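# Place phone on comic book and laptop on stand

## Task

Put the phone down flat with all of it resting on the comic book, and set the closed laptop onto the laptop stand with its top face upward and one long edge pressed squarely against the stand's lips; at the end neither gripper may be in contact with the phone or the laptop.

## Robot and tools

Robot: two arms, left_arm and right_arm, each with a parallel two-finger gripper. A camera stand is fixed to the floor behind them. Two head cameras exist: cam_head_left and cam_head_right, each 896x504 pixels.

Scene frame: origin at table-top height, halfway between the arms' nominal bases. +x points out over the table, +y toward left_arm's side, +z up. Arm names do not match image sides. Calibrated bases: left_arm at (+0.031, +0.243, 0) m, quat_wxyz (+1.000, 0, 0, +0.014); right_arm at (-0.029, -0.309, 0) m, quat_wxyz (+1.000, 0, 0, +0.003). The fingers point along the gripper's +z and spread along its y. end_effector_position is the spot between the finger pads, roughly 1 cm short of the tips. Reported poses may be off by a few cm, more at long reach.

The row format (shared by execute_actions and move): 14 numbers, each in [-1, 1], always for both arms: left dx, dy, dz, rx, ry, rz, opening, then right dx, dy, dz, rx, ry, rz, opening. The first six of each arm are an offset, not a pose: a displacement along scene axes from that arm's Hand target as it stood when the action or move began. 1.0 equals 0.6 m for dx/dy/dz and 180 degrees for rotation; rx, ry, rz form a single rotation vector, turning about the Hand target's position. A translation longer than 1.0 may be shortened. Opening is absolute, not an offset: +1 fully open (0.094 m), -1 closed. Six zeros re-send an arm's current Hand target; to keep a gripper unchanged resend its present opening (0 is a real command, half open).

execute_actions(actions, cameras): actions is a list of actions; each action is a list of up to 15 rows, one per 1/30 s step, and a short action repeats its final row to fill 15 steps (0.5 s). All rows in one action count from that action's start pose; the next action counts from the new Hand target, so repeating an offset keeps moving. Images come back only for an empty list or when cameras names them (["all"], [], or names; an unknown name invalidates the call).

move(target, speed, blend, opening_speed, grip_force, blocking, cameras): straight-line paths to a single row, or a list of up to 15 rows, every row offset from the same starting Hand targets. speed: m/s per path, 0.002 to 4.3, default 0.25 (rotation up to twice that in rad/s); one value or one per target. blend: corner rounding in m for lists; 0 stops at each point. opening_speed: rate of the opening command per second on the -1..+1 scale, at least 0.2; use it to close gently. grip_force: newtons per pad, 10 to 50, persists; below 50 closing is slow. blocking=false returns after about 0.5 s while the move continues. Whole move capped at 10 s. Paths ignore obstacles and the other arm. Result adds a move: line: done (within 10 mm and 2 degrees), off_target, moving, held, fault; limits=paced means a clipped pose, limits=held means steps were withheld.

wait(seconds 0 to 10, cameras) lets time run; stop(cameras) brakes a running move; zoom_image(camera, region [x0, y0, x1, y1] in pixels, at most 504 wide and high) enlarges part of the newest image from cam_head_left or cam_head_right; finished_scene(scene 1 or 2) ends the scene irreversibly.

Results: end_effector_position and end_effector_quat_wxyz in the scene frame; Hand target (base for the next offsets); Tool commands; grip_measured (opening on the -1..+1 scale, reads a bit wide when empty, narrower than the part under squeeze); grip_effort_nm (gripper motor effort, negative closing, not a pad force); joint positions (last value is opening in metres), velocities (may be summarized as within noise), torques (include arm weight; numbers 3 and 4 wrap at ±28 N m), motor temperatures, MOTOR HOT or OVER-TEMPERATURE FAULT lines.

Behaviour: orientation commands are clipped to 40 degrees from the current orientation each step. Grippers lag and may rest a few cm short of the command; resend the missing distance as an offset. Pressing on something continues until you command past the gripper back away. To release, command an opening well above grip_measured.

Avoid: letting anything fall or leaving it off the table; releasing moving objects; fast contacts or pushing far past a contact; any contact between the two arms or grippers (including closing on the other's fingers); paths near an arm's own base; holding loads or stretching long, which heats motors (fault at 100 °C drops that arm). Loose objects may be nudged by outside disturbances, so recheck before finishing.

Each tool is called after "Request:" by a JSON object that holds its "name" and its "arguments", one argument or row to a line.

## Session

Request:
{"name": "execute_actions", "arguments": {
  "actions": [],
  "cameras": ["all"]
}}

Scene clock: 0.00 s.
left_arm: end_effector_position=(+0.4918, +0.7722, +0.2721) grip_measured=+1.000 grip_effort_nm=n/a end_effector_quat_wxyz=(+0.538, +0.343, +0.763, +0.102) | right_arm: end_effector_position=(+0.0818, -0.5453, +0.1553) grip_measured=+1.000 grip_effort_nm=n/a end_effector_quat_wxyz=(-0.017, +0.931, +0.365, +0.017)
Joint positions: left_arm=[1.048 1.958 1.826 -0.907 1.087 1.594 0.094] | right_arm=[-1.159 1.066 0.823 -1.361 -0.035 1.239 0.094]
Joint velocities: within noise
Joint torques (N m): no reading
Motor temperatures (°C): left_arm=[23 25 27 24 28 25 28] | right_arm=[27 30 27 25 24 24 25]
Heat: left arm: hottest wrist yaw 28 °C; right arm: hottest shoulder 30 °C.
Hand target: left_arm +0.4940, +0.7762, +0.2939; +0.539, +0.352, +0.755, +0.121 | right_arm +0.0850, -0.5526, +0.1636; -0.006, +0.931, +0.366, +0.017
Tool commands: left_gripper/opening=+1.0 right_gripper/opening=+1.0

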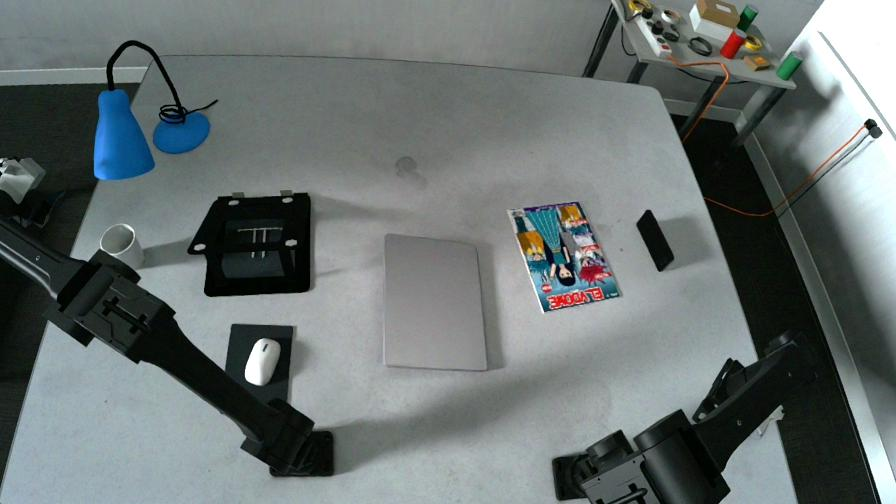

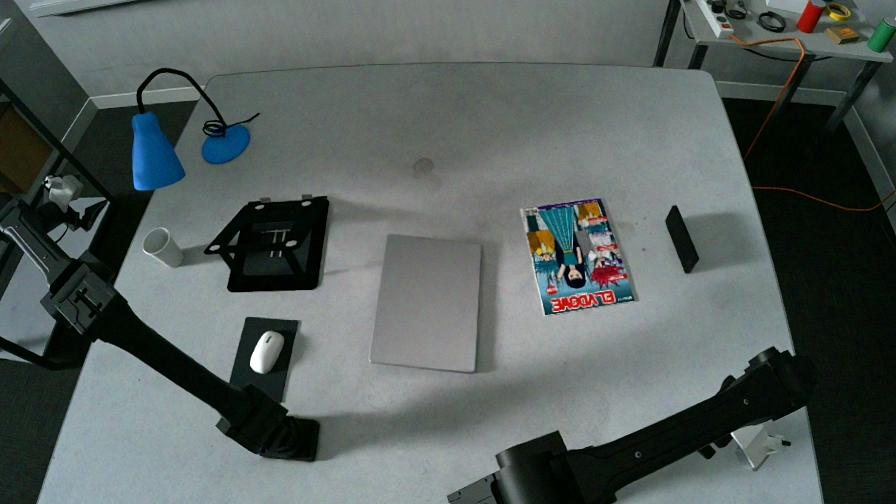

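Request:
{"name": "zoom_image", "arguments": {
  "camera": "cam_head_left",
  "region": [170, 170, 330, 310]
}}

Request:
{"name": "zoom_image", "arguments": {
  "camera": "cam_head_right",
  "region": [190, 180, 350, 310]
}}

Request:
{"name": "zoom_image", "arguments": {
  "camera": "cam_head_left",
  "region": [490, 170, 720, 330]
}}

Request:
{"name": "zoom_image", "arguments": {
  "camera": "cam_head_right",
  "region": [500, 170, 740, 330]
}}

Request:
{"name": "zoom_image", "arguments": {
  "camera": "cam_head_left",
  "region": [350, 200, 530, 400]
}}

Request:
{"name": "zoom_image", "arguments": {
  "camera": "cam_head_right",
  "region": [350, 200, 530, 400]
}}

Scaled by 3.150.

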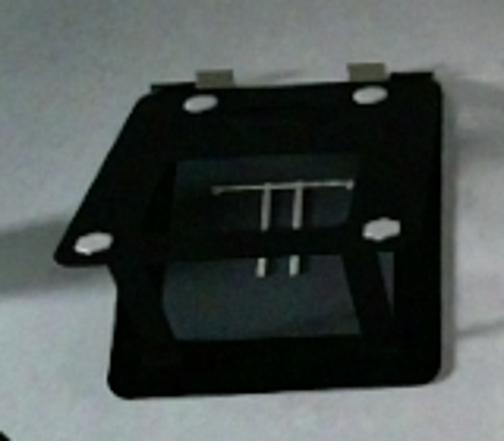

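Scaled by 3.150.

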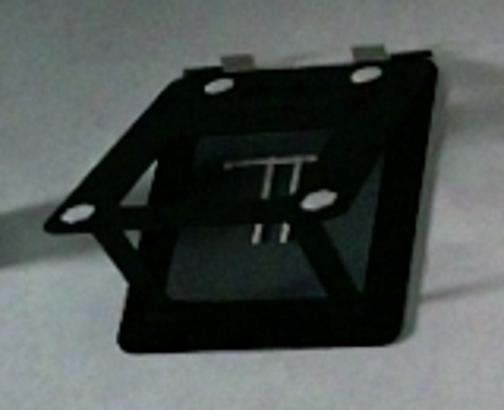

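Scaled by 2.191.

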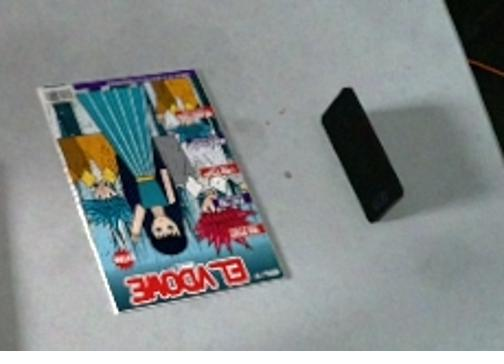

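Scaled by 2.100.

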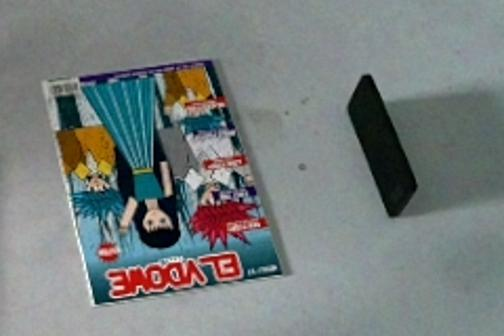

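Scaled by 2.520.

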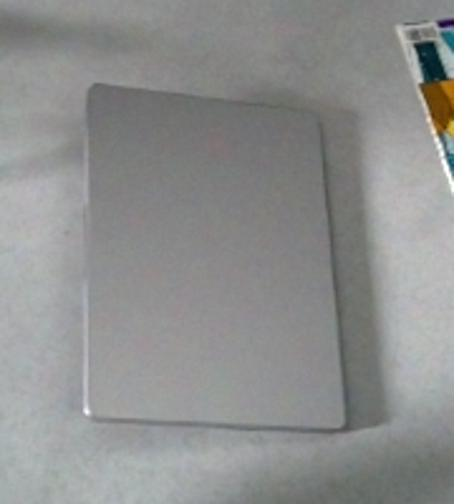

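Scaled by 2.520.

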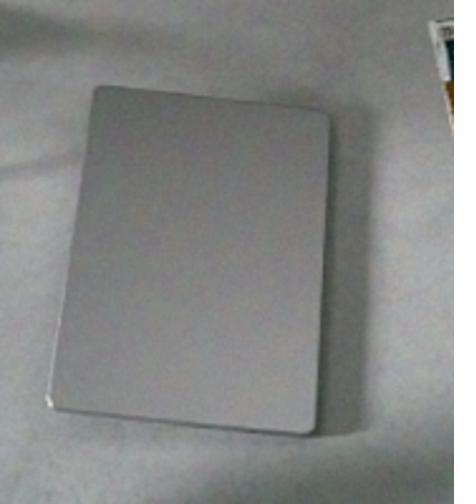

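Request:
{"name": "zoom_image", "arguments": {
  "camera": "cam_head_left",
  "region": [375, 225, 495, 305]
}}

Request:
{"name": "zoom_image", "arguments": {
  "camera": "cam_head_left",
  "region": [375, 295, 495, 375]
}}

Request:
{"name": "zoom_image", "arguments": {
  "camera": "cam_head_left",
  "region": [180, 180, 260, 240]
}}

Request:
{"name": "zoom_image", "arguments": {
  "camera": "cam_head_left",
  "region": [250, 180, 330, 240]
}}

Request:
{"name": "zoom_image", "arguments": {
  "camera": "cam_head_left",
  "region": [620, 195, 700, 285]
}}

Request:
{"name": "zoom_image", "arguments": {
  "camera": "cam_head_right",
  "region": [650, 195, 730, 285]
}}

Scaled by 4.200.

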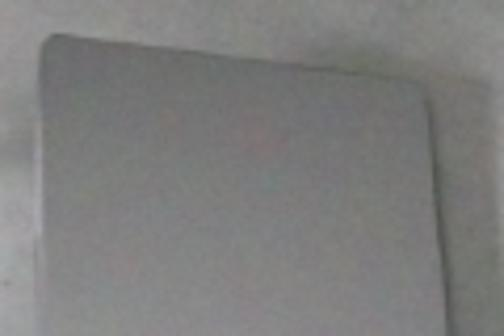

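Scaled by 4.200.

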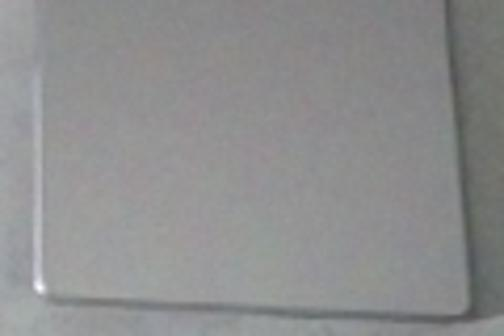

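Scaled by 6.300.

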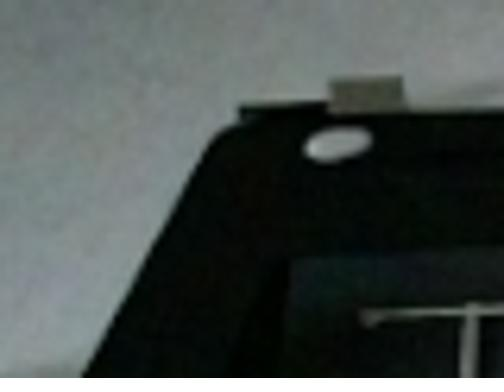

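Scaled by 6.300.

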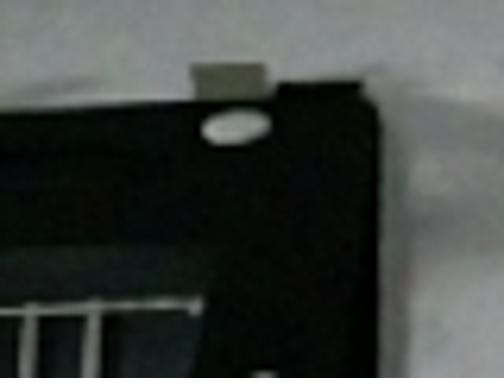

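Scaled by 5.600.

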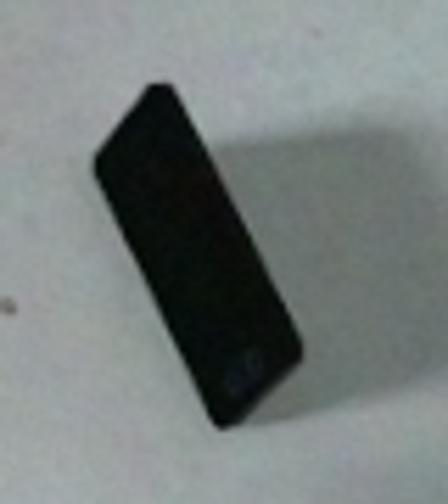

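Scaled by 5.600.

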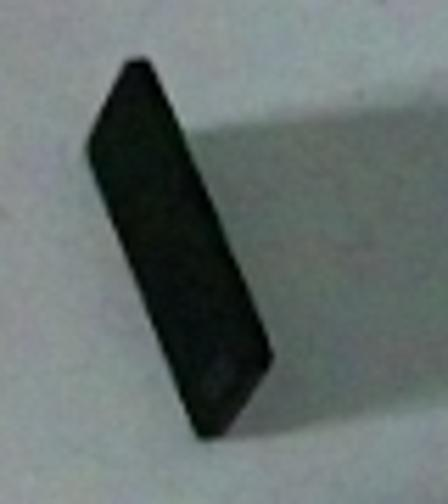

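Request:
{"name": "zoom_image", "arguments": {
  "camera": "cam_head_left",
  "region": [0, 140, 160, 300]
}}

Request:
{"name": "zoom_image", "arguments": {
  "camera": "cam_head_right",
  "region": [0, 150, 160, 310]
}}

Request:
{"name": "zoom_image", "arguments": {
  "camera": "cam_head_left",
  "region": [540, 320, 840, 504]
}}

Request:
{"name": "zoom_image", "arguments": {
  "camera": "cam_head_right",
  "region": [440, 320, 840, 504]
}}

Request:
{"name": "zoom_image", "arguments": {
  "camera": "cam_head_left",
  "region": [200, 380, 380, 504]
}}

Request:
{"name": "zoom_image", "arguments": {
  "camera": "cam_head_right",
  "region": [200, 360, 380, 484]
}}

Scaled by 3.150.

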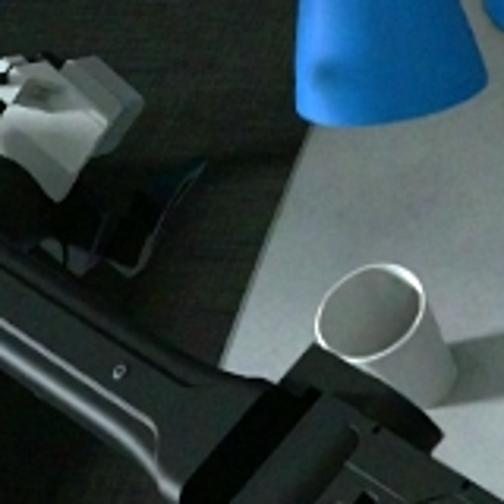

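Scaled by 3.150.

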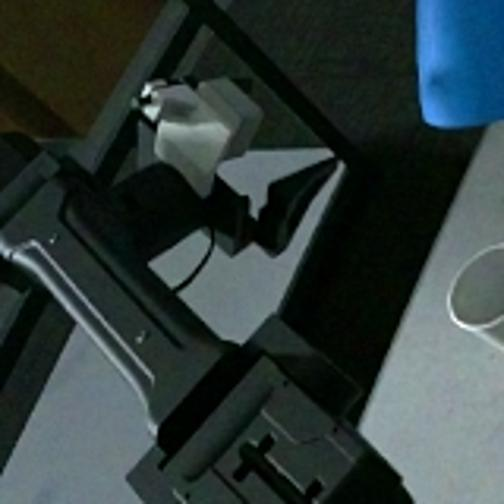

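Scaled by 1.680.

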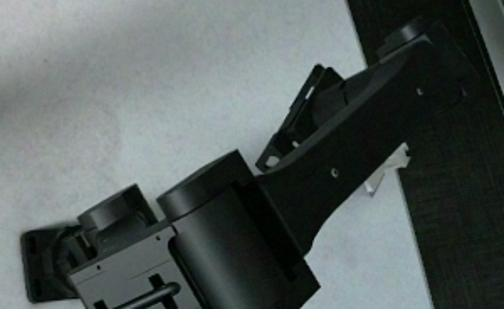

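Scaled by 1.260.

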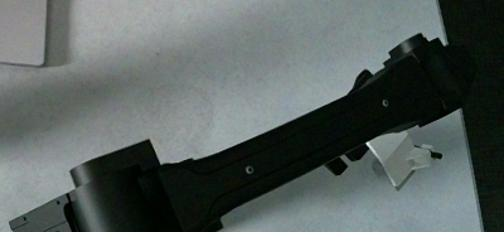

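Scaled by 2.800.

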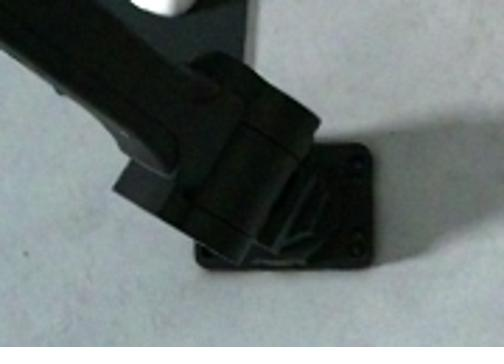

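Scaled by 2.800.

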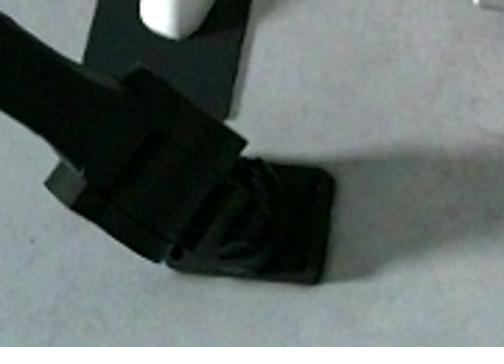

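Request:
{"name": "zoom_image", "arguments": {
  "camera": "cam_head_left",
  "region": [100, 30, 400, 180]
}}

Request:
{"name": "zoom_image", "arguments": {
  "camera": "cam_head_left",
  "region": [400, 30, 700, 180]
}}

Request:
{"name": "zoom_image", "arguments": {
  "camera": "cam_head_right",
  "region": [100, 30, 400, 180]
}}

Request:
{"name": "zoom_image", "arguments": {
  "camera": "cam_head_right",
  "region": [450, 30, 750, 180]
}}

Scaled by 1.680.

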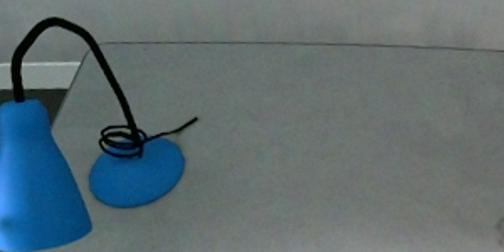

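Scaled by 1.680.

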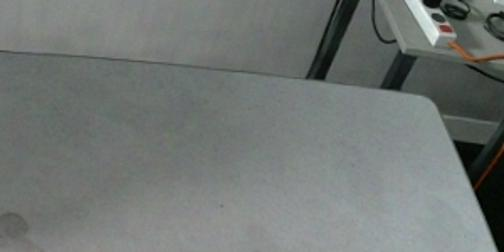

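Scaled by 1.680.

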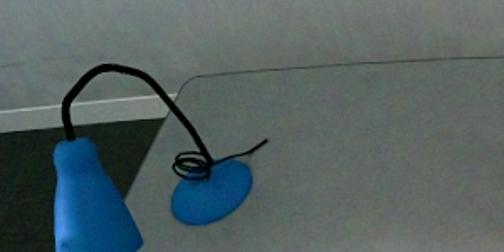

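Scaled by 1.680.

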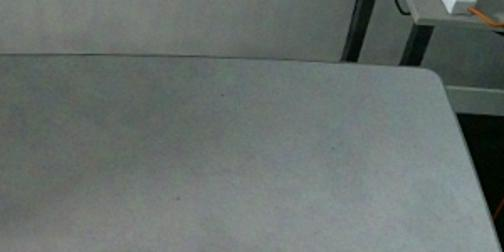

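Request:
{"name": "move", "arguments": {
  "target": [-0.2233, -0.9603, 0.0102, -0.0593, 0.3764, 0.2087, 1.0, 0.7233, -0.0473, 0.094, -0.0139, -0.0065, 0.8225, 1.0],
  "speed": 0.4,
  "cameras": ["all"]
}}

Scene clock: 670.27 s.
left_arm: end_effector_position=(+0.3454, +0.2055, +0.2754) grip_measured=+1.000 grip_effort_nm=0.02 end_effector_quat_wxyz=(-0.027, +0.063, +0.998, +0.000) | right_arm: end_effector_position=(+0.5019, -0.5787, +0.2147) grip_measured=+1.000 grip_effort_nm=-0.02 end_effector_quat_wxyz=(-0.009, -0.087, +0.996, +0.005)
Joint positions: left_arm=[-0.143 1.201 1.24 -1.663 0.003 0.011 0.094] | right_arm=[-0.474 1.929 1.932 -1.594 0.001 -0.642 0.094]
Joint torques (N m): left_arm=[-2.14 -7.88 17.01 -0.03 -0.06 -0.11] | right_arm=[1.26 -20.13 12.82 -0.28 -0.02 0.09]
Motor temperatures (°C): left_arm=[23 36 39 24 28 23 26] | right_arm=[26 31 44 25 24 23 24]
Heat: left arm: hottest elbow 39 °C; right arm: hottest elbow 44 °C.
Hand target: left_arm +0.3600, +0.1999, +0.3000; -0.001, +0.065, +0.998, +0.000 | right_arm +0.5190, -0.5811, +0.2199; +0.000, -0.095, +0.995, +0.000
Off the commanded pose: left_arm 0.029 m, 3 deg | right_arm 0.018 m, 1 deg.
move: off_target (left_arm, right_arm)

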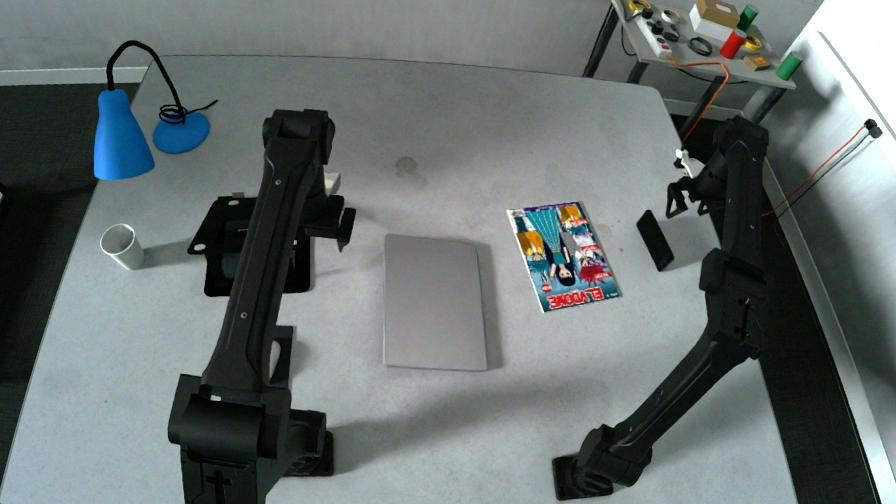

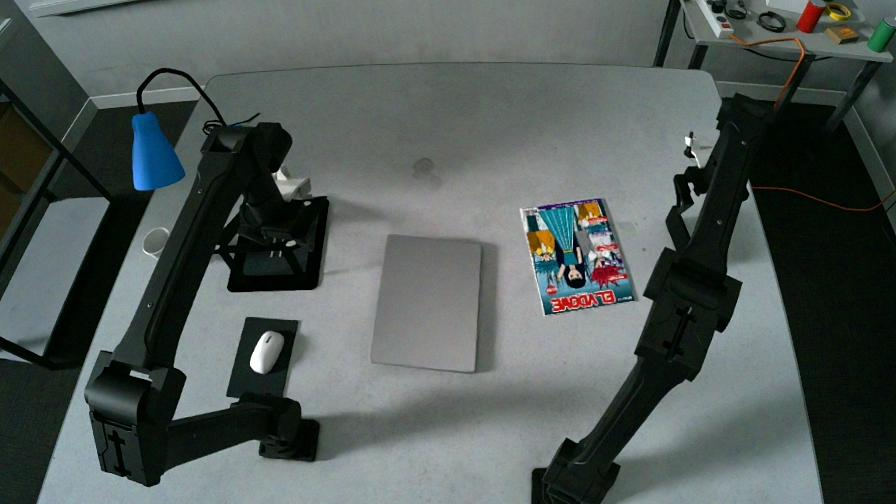

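Request:
{"name": "zoom_image", "arguments": {
  "camera": "cam_head_left",
  "region": [620, 130, 780, 290]
}}

Request:
{"name": "zoom_image", "arguments": {
  "camera": "cam_head_right",
  "region": [630, 120, 790, 280]
}}

Request:
{"name": "zoom_image", "arguments": {
  "camera": "cam_head_left",
  "region": [250, 100, 370, 260]
}}

Request:
{"name": "zoom_image", "arguments": {
  "camera": "cam_head_right",
  "region": [200, 110, 340, 270]
}}

Scaled by 3.150.

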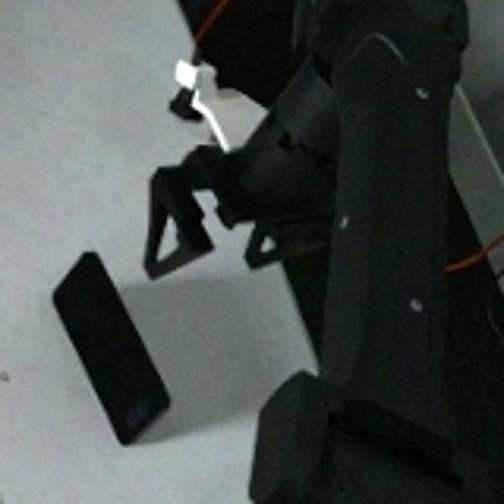

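Scaled by 3.150.

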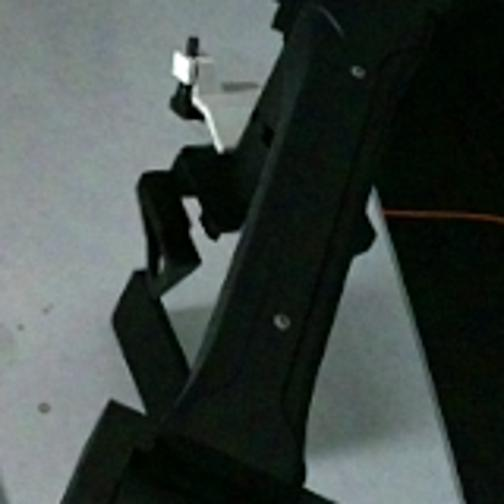

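Scaled by 3.150.

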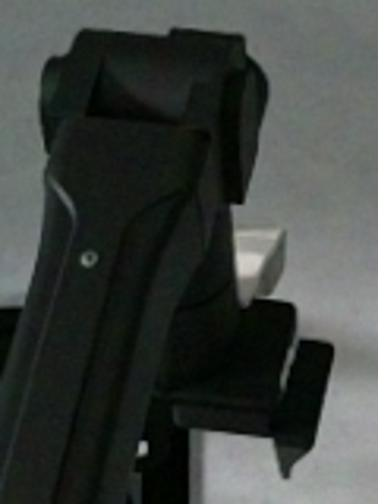

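Scaled by 3.150.

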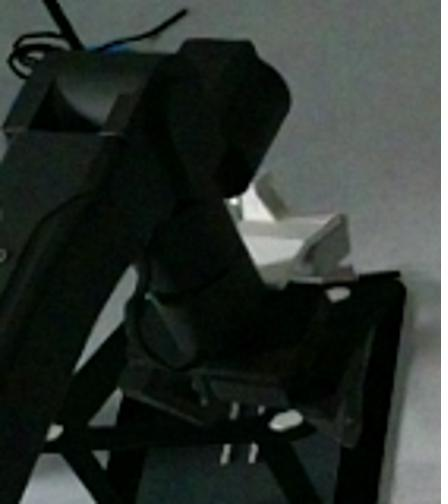

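Request:
{"name": "move", "arguments": {
  "target": [0, 0, 0, 0, 0, 0, 1.0, 0.03, -0.01, -0.16, 0, 0, 0, 1.0],
  "speed": 0.25,
  "cameras": ["all"]
}}

Scene clock: 693.43 s.
left_arm: end_effector_position=(+0.3453, +0.2055, +0.2755) grip_measured=+1.000 grip_effort_nm=0.02 end_effector_quat_wxyz=(-0.027, +0.063, +0.998, +0.000) | right_arm: end_effector_position=(+0.5313, -0.5912, +0.1322) grip_measured=+1.000 grip_effort_nm=-0.02 end_effector_quat_wxyz=(+0.001, -0.089, +0.996, -0.001)
Joint positions: left_arm=[-0.143 1.201 1.24 -1.663 0.003 0.011 0.094] | right_arm=[-0.471 2.027 1.868 -1.41 0.001 -0.643 0.094]
Joint torques (N m): left_arm=[-2.26 -9.05 16.84 -0.08 -0.06 -0.08] | right_arm=[1.2 -22.53 8.44 0.47 -0.02 0.12]
Motor temperatures (°C): left_arm=[23 32 45 24 27 23 26] | right_arm=[26 33 45 25 24 23 24]
Heat: left arm: hottest elbow 45 °C; right arm: hottest elbow 45 °C.
Hand target: left_arm +0.3600, +0.2000, +0.3000; -0.001, +0.065, +0.998, +0.000 | right_arm +0.5371, -0.5871, +0.1239; +0.000, -0.096, +0.995, +0.000
Off the commanded pose: left_arm 0.029 m, 3 deg | right_arm 0.011 m, 1 deg.
move: off_target (left_arm, right_arm)

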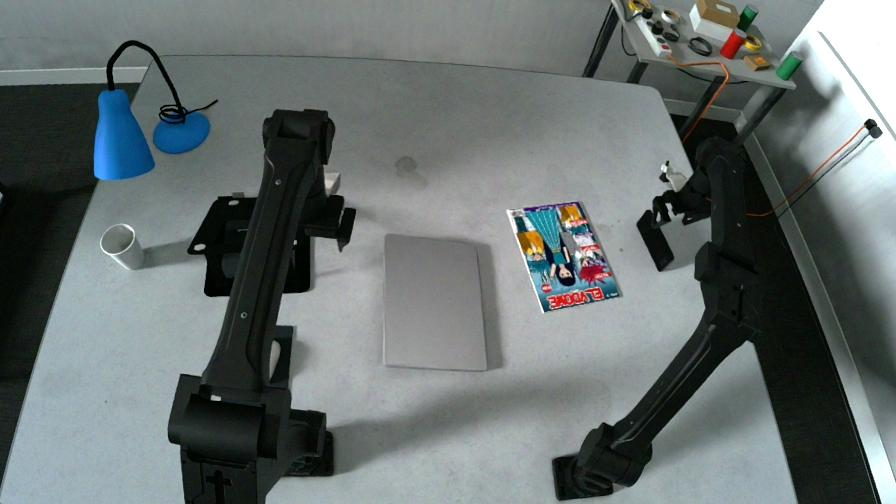

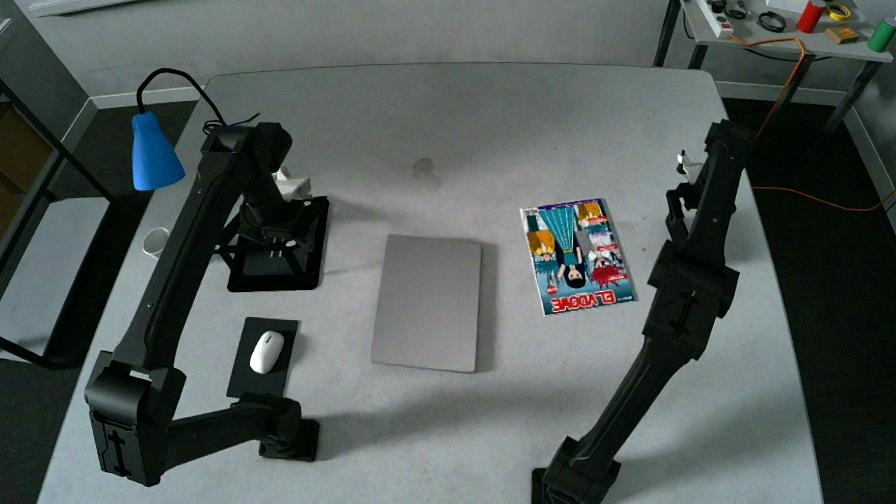

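Request:
{"name": "zoom_image", "arguments": {
  "camera": "cam_head_left",
  "region": [610, 150, 730, 290]
}}

Request:
{"name": "zoom_image", "arguments": {
  "camera": "cam_head_right",
  "region": [630, 140, 750, 280]
}}

Scaled by 3.600.

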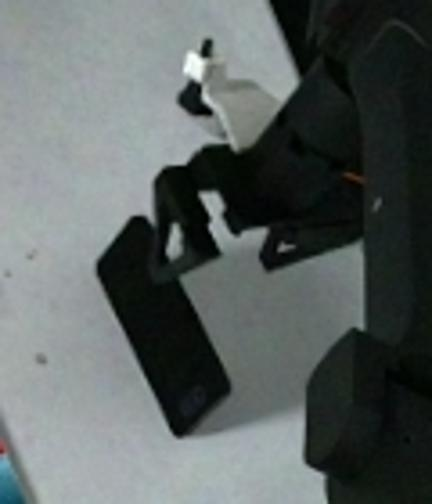

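Scaled by 3.600.

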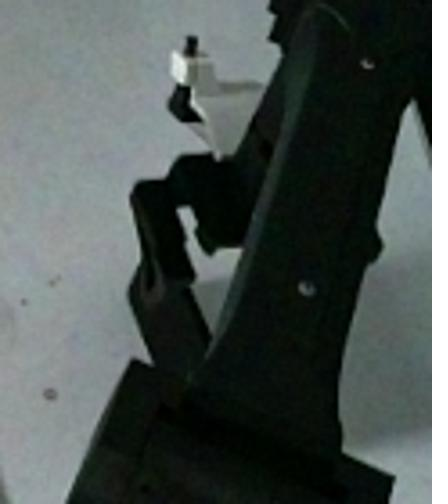

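Request:
{"name": "zoom_image", "arguments": {
  "camera": "cam_head_left",
  "region": [640, 180, 720, 240]
}}

Request:
{"name": "zoom_image", "arguments": {
  "camera": "cam_head_right",
  "region": [655, 175, 715, 235]
}}

Scaled by 6.300.

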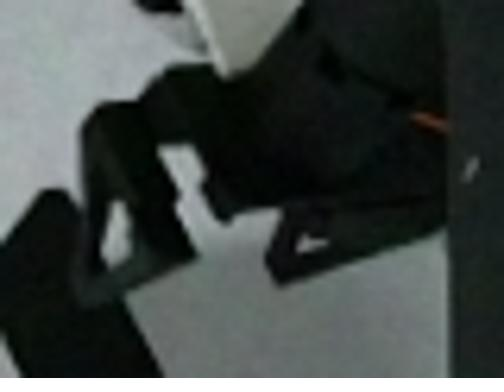

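Scaled by 8.400.

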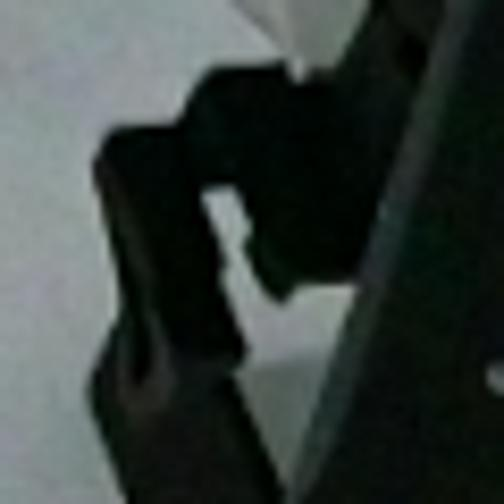

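Request:
{"name": "move", "arguments": {
  "target": [0, 0, 0, 0, 0, 0, 1.0, -0.012, 0.013, -0.075, 0, 0, 0, 1.0],
  "speed": 0.2,
  "cameras": ["all"]
}}

Request:
{"name": "zoom_image", "arguments": {
  "camera": "cam_head_left",
  "region": [620, 170, 720, 290]
}}

Request:
{"name": "zoom_image", "arguments": {
  "camera": "cam_head_right",
  "region": [640, 160, 740, 280]
}}

Scene clock: 739.47 s.
left_arm: end_effector_position=(+0.3453, +0.2055, +0.2755) grip_measured=+1.000 grip_effort_nm=0.02 end_effector_quat_wxyz=(-0.027, +0.063, +0.998, +0.000) | right_arm: end_effector_position=(+0.5280, -0.5869, +0.0931) grip_measured=+1.000 grip_effort_nm=-0.02 end_effector_quat_wxyz=(+0.007, -0.091, +0.996, -0.004)
Joint positions: left_arm=[-0.143 1.201 1.24 -1.663 0.003 0.011 0.094] | right_arm=[-0.467 2.027 1.763 -1.291 0.001 -0.643 0.094]
Joint torques (N m): left_arm=[-2.26 -8.53 16.61 -0.03 -0.07 -0.05] | right_arm=[1.44 -22.59 7.17 0.34 -0.02 0.18]
Heat: left arm: hottest elbow 48 °C; right arm: hottest elbow 42 °C.
Hand target: left_arm +0.3600, +0.2000, +0.3000; -0.001, +0.065, +0.998, +0.000 | right_arm +0.5298, -0.5793, +0.0788; +0.000, -0.095, +0.995, +0.000
Off the commanded pose: left_arm 0.029 m, 3 deg | right_arm 0.016 m, 1 deg.
move: off_target (left_arm, right_arm)

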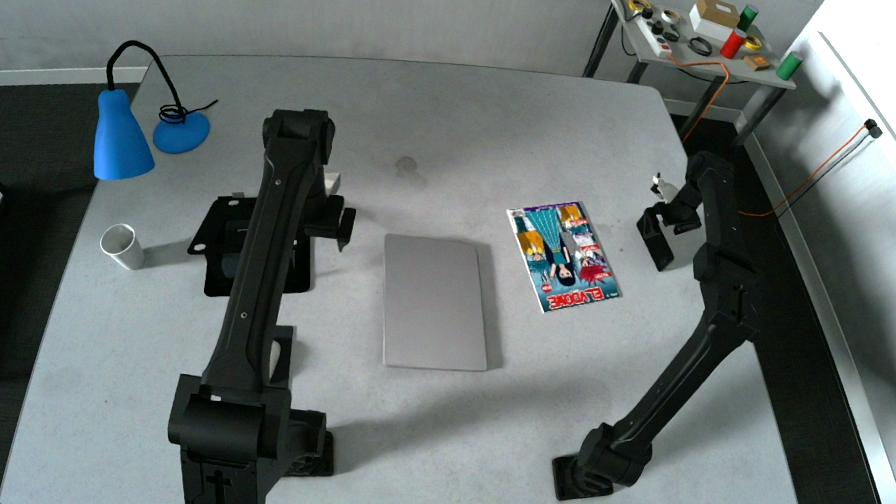

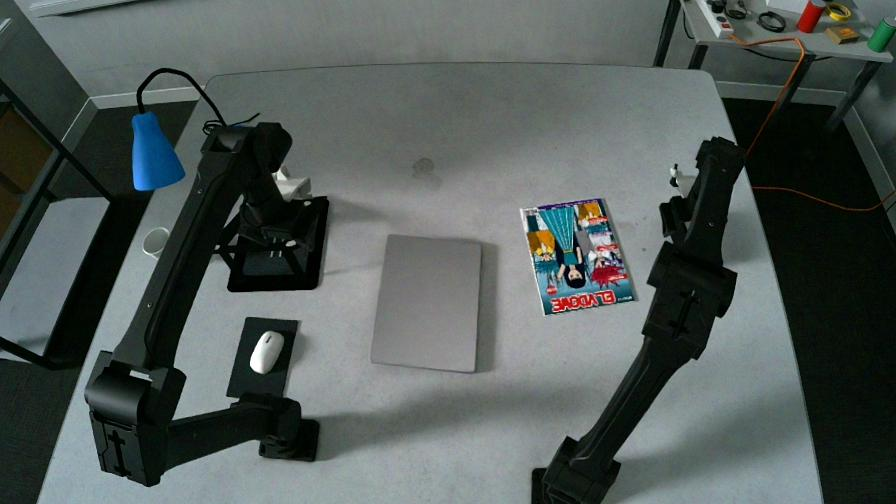

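Scaled by 4.200.

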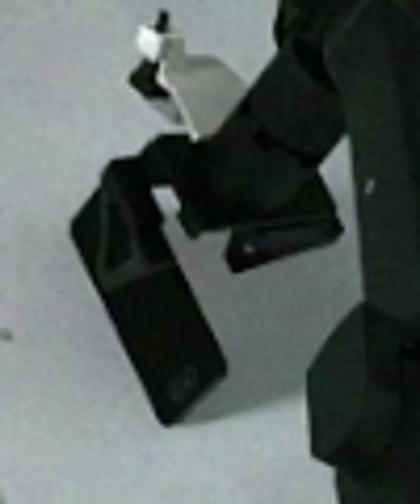

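Scaled by 4.200.

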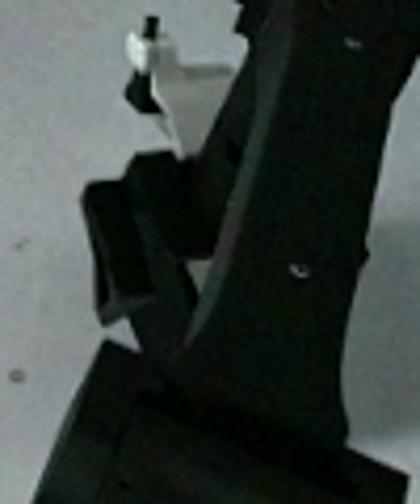

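Request:
{"name": "move", "arguments": {
  "target": [
    [0, 0, 0, 0, 0, 0, 1.0, 0.0, 0.0, -0.06, 0, 0, 0, 1.0],
    [0, 0, 0, 0, 0, 0, 1.0, 0.0, 0.0, -0.06, 0, 0, 0, -0.5]
  ],
  "speed": 0.15,
  "opening_speed": 1.0,
  "cameras": ["cam_head_left", "cam_head_right"]
}}

Request:
{"name": "zoom_image", "arguments": {
  "camera": "cam_head_left",
  "region": [620, 170, 720, 290]
}}

Request:
{"name": "zoom_image", "arguments": {
  "camera": "cam_head_right",
  "region": [640, 160, 740, 280]
}}

Scene clock: 794.37 s.
left_arm: end_effector_position=(+0.3453, +0.2055, +0.2755) grip_measured=+1.000 grip_effort_nm=0.02 end_effector_quat_wxyz=(-0.027, +0.063, +0.998, +0.000) | right_arm: end_effector_position=(+0.5290, -0.5874, +0.0647) grip_measured=-0.498 grip_effort_nm=-0.08 end_effector_quat_wxyz=(+0.012, -0.091, +0.996, -0.008)
Joint positions: left_arm=[-0.143 1.201 1.24 -1.663 0.003 0.011 0.094] | right_arm=[-0.467 2.045 1.714 -1.213 0.001 -0.643 0.024]
Joint torques (N m): left_arm=[-2.14 -9.35 16.91 -0.01 -0.09 -0.13] | right_arm=[1.38 -21.6 7.09 0.53 -0.01 0.17]
Motor temperatures (°C): left_arm=[23 29 49 24 27 23 26] | right_arm=[26 39 38 25 24 23 24]
Heat: left arm: hottest elbow 49 °C; right arm: hottest shoulder 39 °C.
Hand target: left_arm +0.3600, +0.2000, +0.3000; -0.001, +0.065, +0.998, +0.000 | right_arm +0.5297, -0.5793, +0.0428; -0.001, -0.095, +0.995, +0.000
Off the commanded pose: left_arm 0.029 m, 3 deg | right_arm 0.023 m, 2 deg.
move: off_target (left_arm, right_arm); target 2's new opening was sent with right_arm's hand 0.023 m and 2 deg from that target

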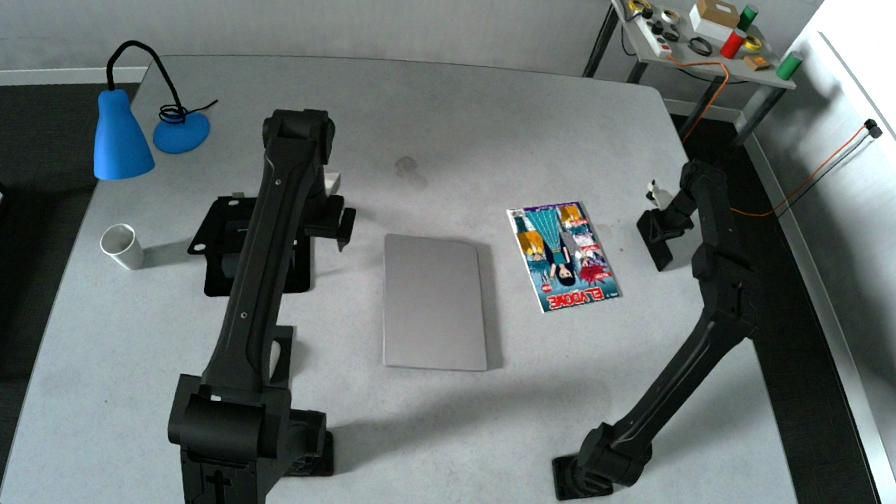

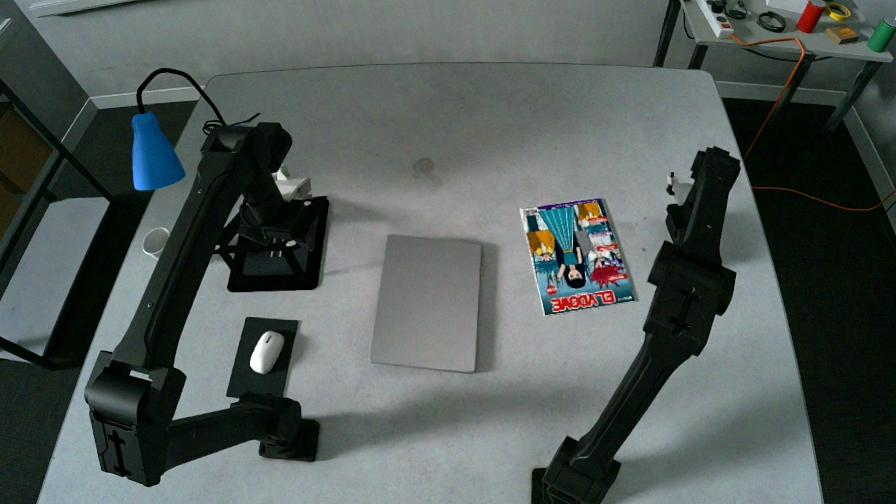

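Scaled by 4.200.

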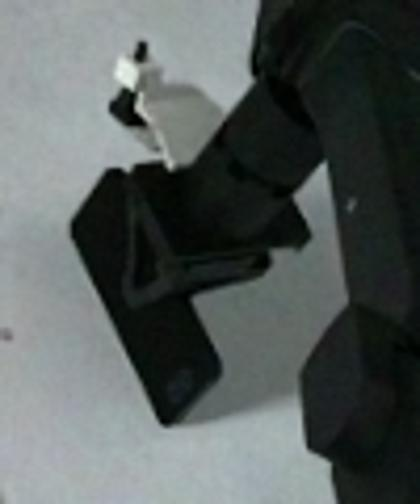

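Scaled by 4.200.

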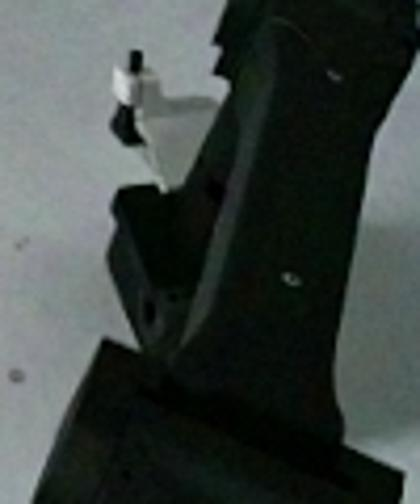

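Request:
{"name": "move", "arguments": {
  "target": [0, 0, 0, 0, 0, 0, 1.0, 0.0, 0.0, 0.0, 0, 0, 0, -1.0],
  "speed": 0.15,
  "grip_force": [50, 25],
  "cameras": []
}}

Scene clock: 798.57 s.
left_arm: end_effector_position=(+0.3453, +0.2055, +0.2755) grip_measured=+1.000 grip_effort_nm=0.02 end_effector_quat_wxyz=(-0.027, +0.063, +0.998, +0.000) | right_arm: end_effector_position=(+0.5297, -0.5878, +0.0648) grip_measured=-0.823 grip_effort_nm=-0.52 end_effector_quat_wxyz=(+0.013, -0.091, +0.996, -0.009)
Joint positions: left_arm=[-0.143 1.201 1.24 -1.663 0.003 0.011 0.094] | right_arm=[-0.466 2.045 1.714 -1.21 0.002 -0.643 0.008]
Joint torques (N m): left_arm=[-2.84 -8.59 17.06 -0.2 -0.12 -0.09] | right_arm=[1.26 -21.54 7.13 0.44 -0.07 0.18]
Heat: left arm: hottest elbow 50 °C; right arm: hottest shoulder 39 °C.
Hand target: left_arm +0.3600, +0.2000, +0.3000; -0.001, +0.065, +0.998, +0.000 | right_arm +0.5298, -0.5793, +0.0428; +0.000, -0.095, +0.995, +0.000
Off the commanded pose: left_arm 0.029 m, 3 deg | right_arm 0.024 m, 2 deg.
grip_force (N): 50, 25
move: off_target (left_arm, right_arm)
No camera images: "cameras" was empty.

Request:
{"name": "move", "arguments": {
  "target": [
    [0, 0, 0, 0, 0, 0, 1.0, 0.0, 0.0, 0.2167, 0, 0, 0, -1.0],
    [0, 0, 0, 0, 0, 0, 1.0, -0.0535, 0.4525, 0.245, 0, 0, 0, -1.0],
    [0, 0, 0, 0, 0, 0, 1.0, -0.038, 0.3738, 0.0703, 0.3273, 0.0637, 0, -1.0]
  ],
  "speed": [0.2, 0.3, 0.25],
  "blend": [0.03, 0.0, 0.0],
  "cameras": ["all"]
}}

Request:
{"name": "zoom_image", "arguments": {
  "camera": "cam_head_left",
  "region": [500, 180, 680, 330]
}}

Request:
{"name": "zoom_image", "arguments": {
  "camera": "cam_head_right",
  "region": [510, 180, 690, 330]
}}

Scene clock: 830.80 s.
left_arm: end_effector_position=(+0.3453, +0.2055, +0.2755) grip_measured=+1.000 grip_effort_nm=0.02 end_effector_quat_wxyz=(-0.027, +0.063, +0.998, +0.000) | right_arm: end_effector_position=(+0.4932, -0.3467, +0.0783) grip_measured=-0.824 grip_effort_nm=-0.58 end_effector_quat_wxyz=(-0.028, -0.064, +0.876, +0.476)
Joint positions: left_arm=[-0.143 1.201 1.24 -1.663 0.003 0.011 0.094] | right_arm=[-0.329 2.12 1.617 -1.663 -0.854 -0.745 0.008]
Joint torques (N m): left_arm=[-2.84 -8.53 16.87 -0.12 -0.07 -0.06] | right_arm=[-0.09 -21.66 10.04 -1.4 -0.64 0.01]
Heat: left arm: hottest elbow 50 °C; right arm: hottest shoulder 40 °C.
Hand target: left_arm +0.3600, +0.2000, +0.3000; -0.001, +0.065, +0.998, +0.000 | right_arm +0.5071, -0.3551, +0.0851; -0.048, -0.083, +0.862, +0.498
Off the commanded pose: left_arm 0.029 m, 3 deg | right_arm 0.017 m, 4 deg.
joint sent to its limit (right arm) — joint 4 (wrist pitch), lower limit. The joint targets are off in orientation, not in position.
grip_force (N): 50, 25
move: off_target (left_arm, right_arm)

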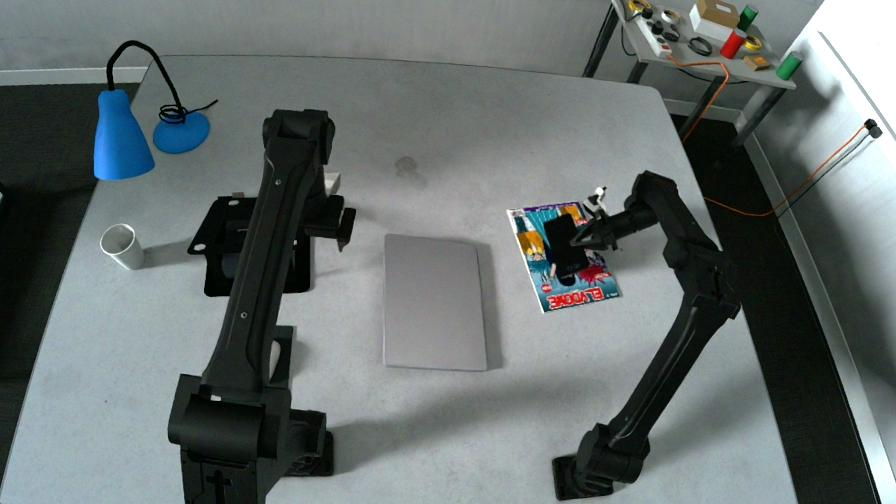

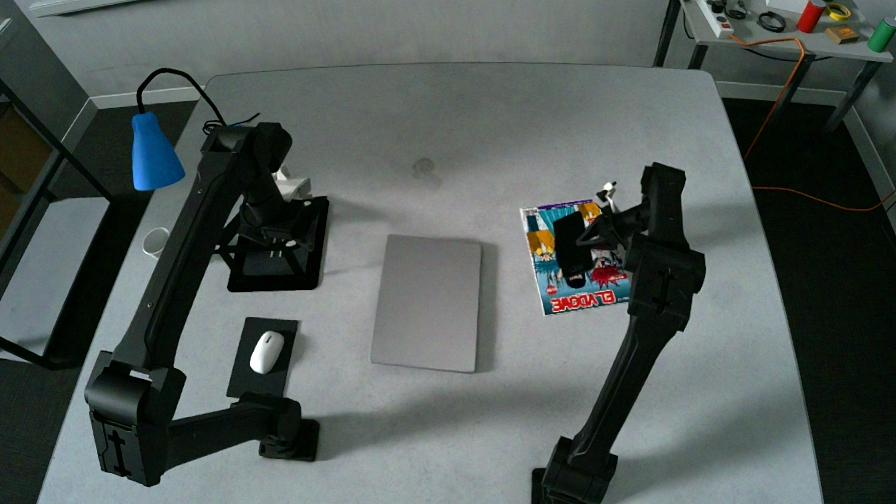

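Scaled by 2.800.

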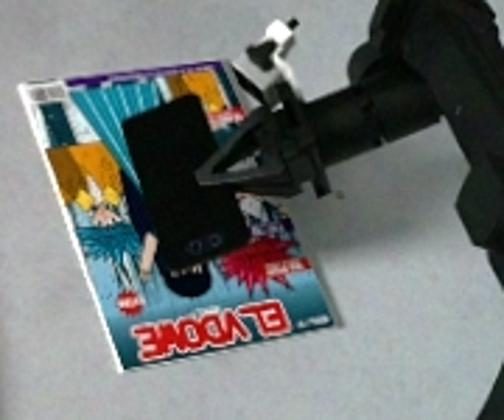

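Scaled by 2.800.

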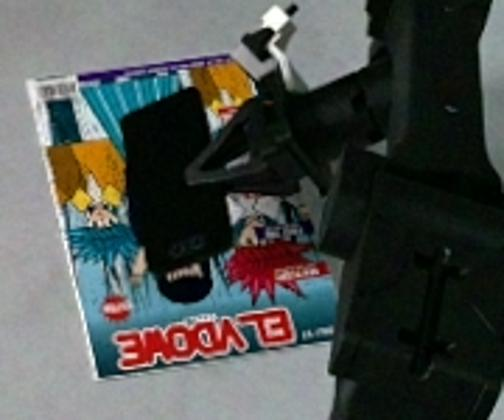

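Request:
{"name": "move", "arguments": {
  "target": [0, 0, 0, 0, 0, 0, 1.0, 0.0015, -0.0167, 0.0, 0.0557, 0.0004, -0.1163, -1.0],
  "speed": 0.2,
  "cameras": ["all"]
}}

Request:
{"name": "zoom_image", "arguments": {
  "camera": "cam_head_left",
  "region": [500, 180, 680, 330]
}}

Request:
{"name": "zoom_image", "arguments": {
  "camera": "cam_head_right",
  "region": [510, 180, 690, 330]
}}

Scene clock: 855.40 s.
left_arm: end_effector_position=(+0.3453, +0.2055, +0.2755) grip_measured=+1.000 grip_effort_nm=0.02 end_effector_quat_wxyz=(-0.027, +0.063, +0.998, +0.000) | right_arm: end_effector_position=(+0.5091, -0.3602, +0.0824) grip_measured=-0.824 grip_effort_nm=-0.58 end_effector_quat_wxyz=(+0.044, +0.064, +0.818, +0.570)
Joint positions: left_arm=[-0.143 1.201 1.24 -1.663 0.003 0.011 0.094] | right_arm=[-0.397 2.12 1.528 -1.544 -1.148 -0.605 0.008]
Joint torques (N m): left_arm=[-2.49 -9.29 16.8 -0.27 -0.03 -0.09] | right_arm=[-0.15 -23.18 5.5 -0.39 -0.76 0.11]
Heat: left arm: hottest elbow 50 °C; right arm: hottest shoulder 40 °C.
Hand target: left_arm +0.3600, +0.2000, +0.3000; -0.001, +0.065, +0.998, +0.000 | right_arm +0.5080, -0.3650, +0.0851; +0.049, +0.071, +0.816, +0.571
Off the commanded pose: left_arm 0.029 m, 3 deg | right_arm 0.006 m, 1 deg.
grip_force (N): 50, 25
move: off_target (left_arm)

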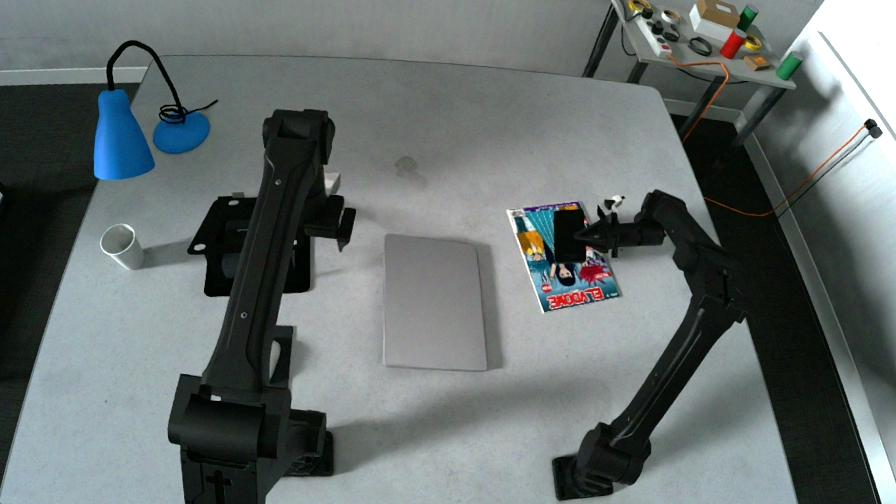

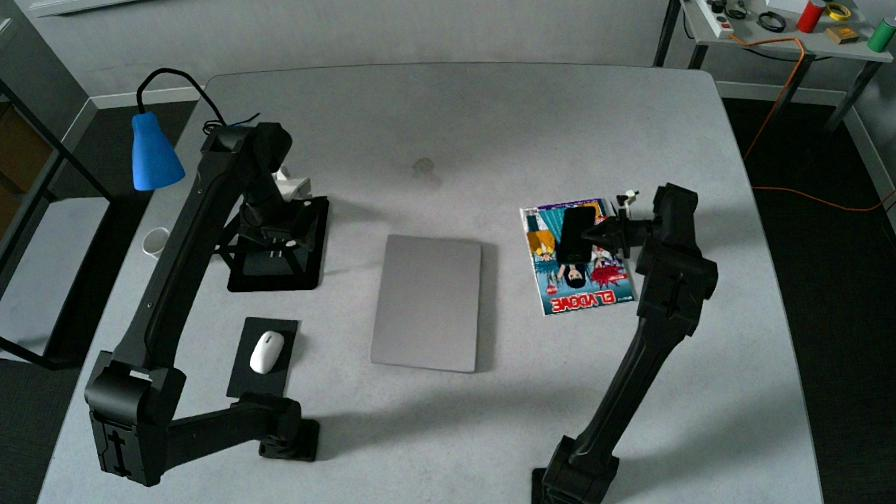

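Scaled by 2.800.

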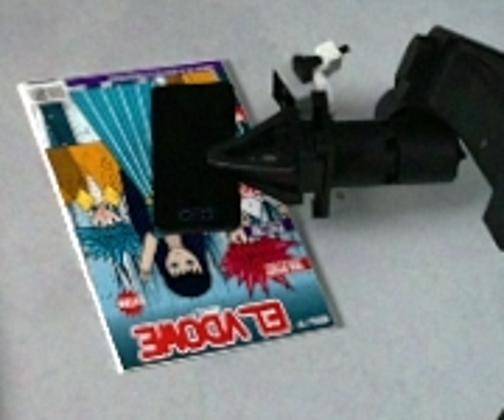

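Scaled by 2.800.

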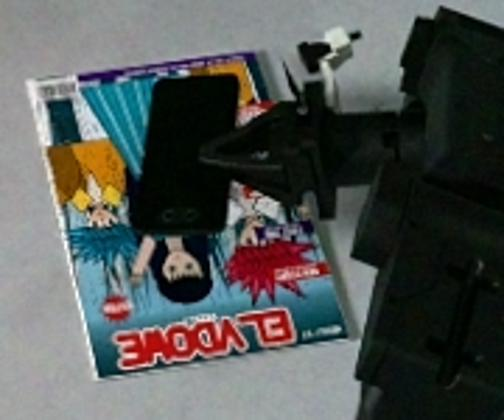

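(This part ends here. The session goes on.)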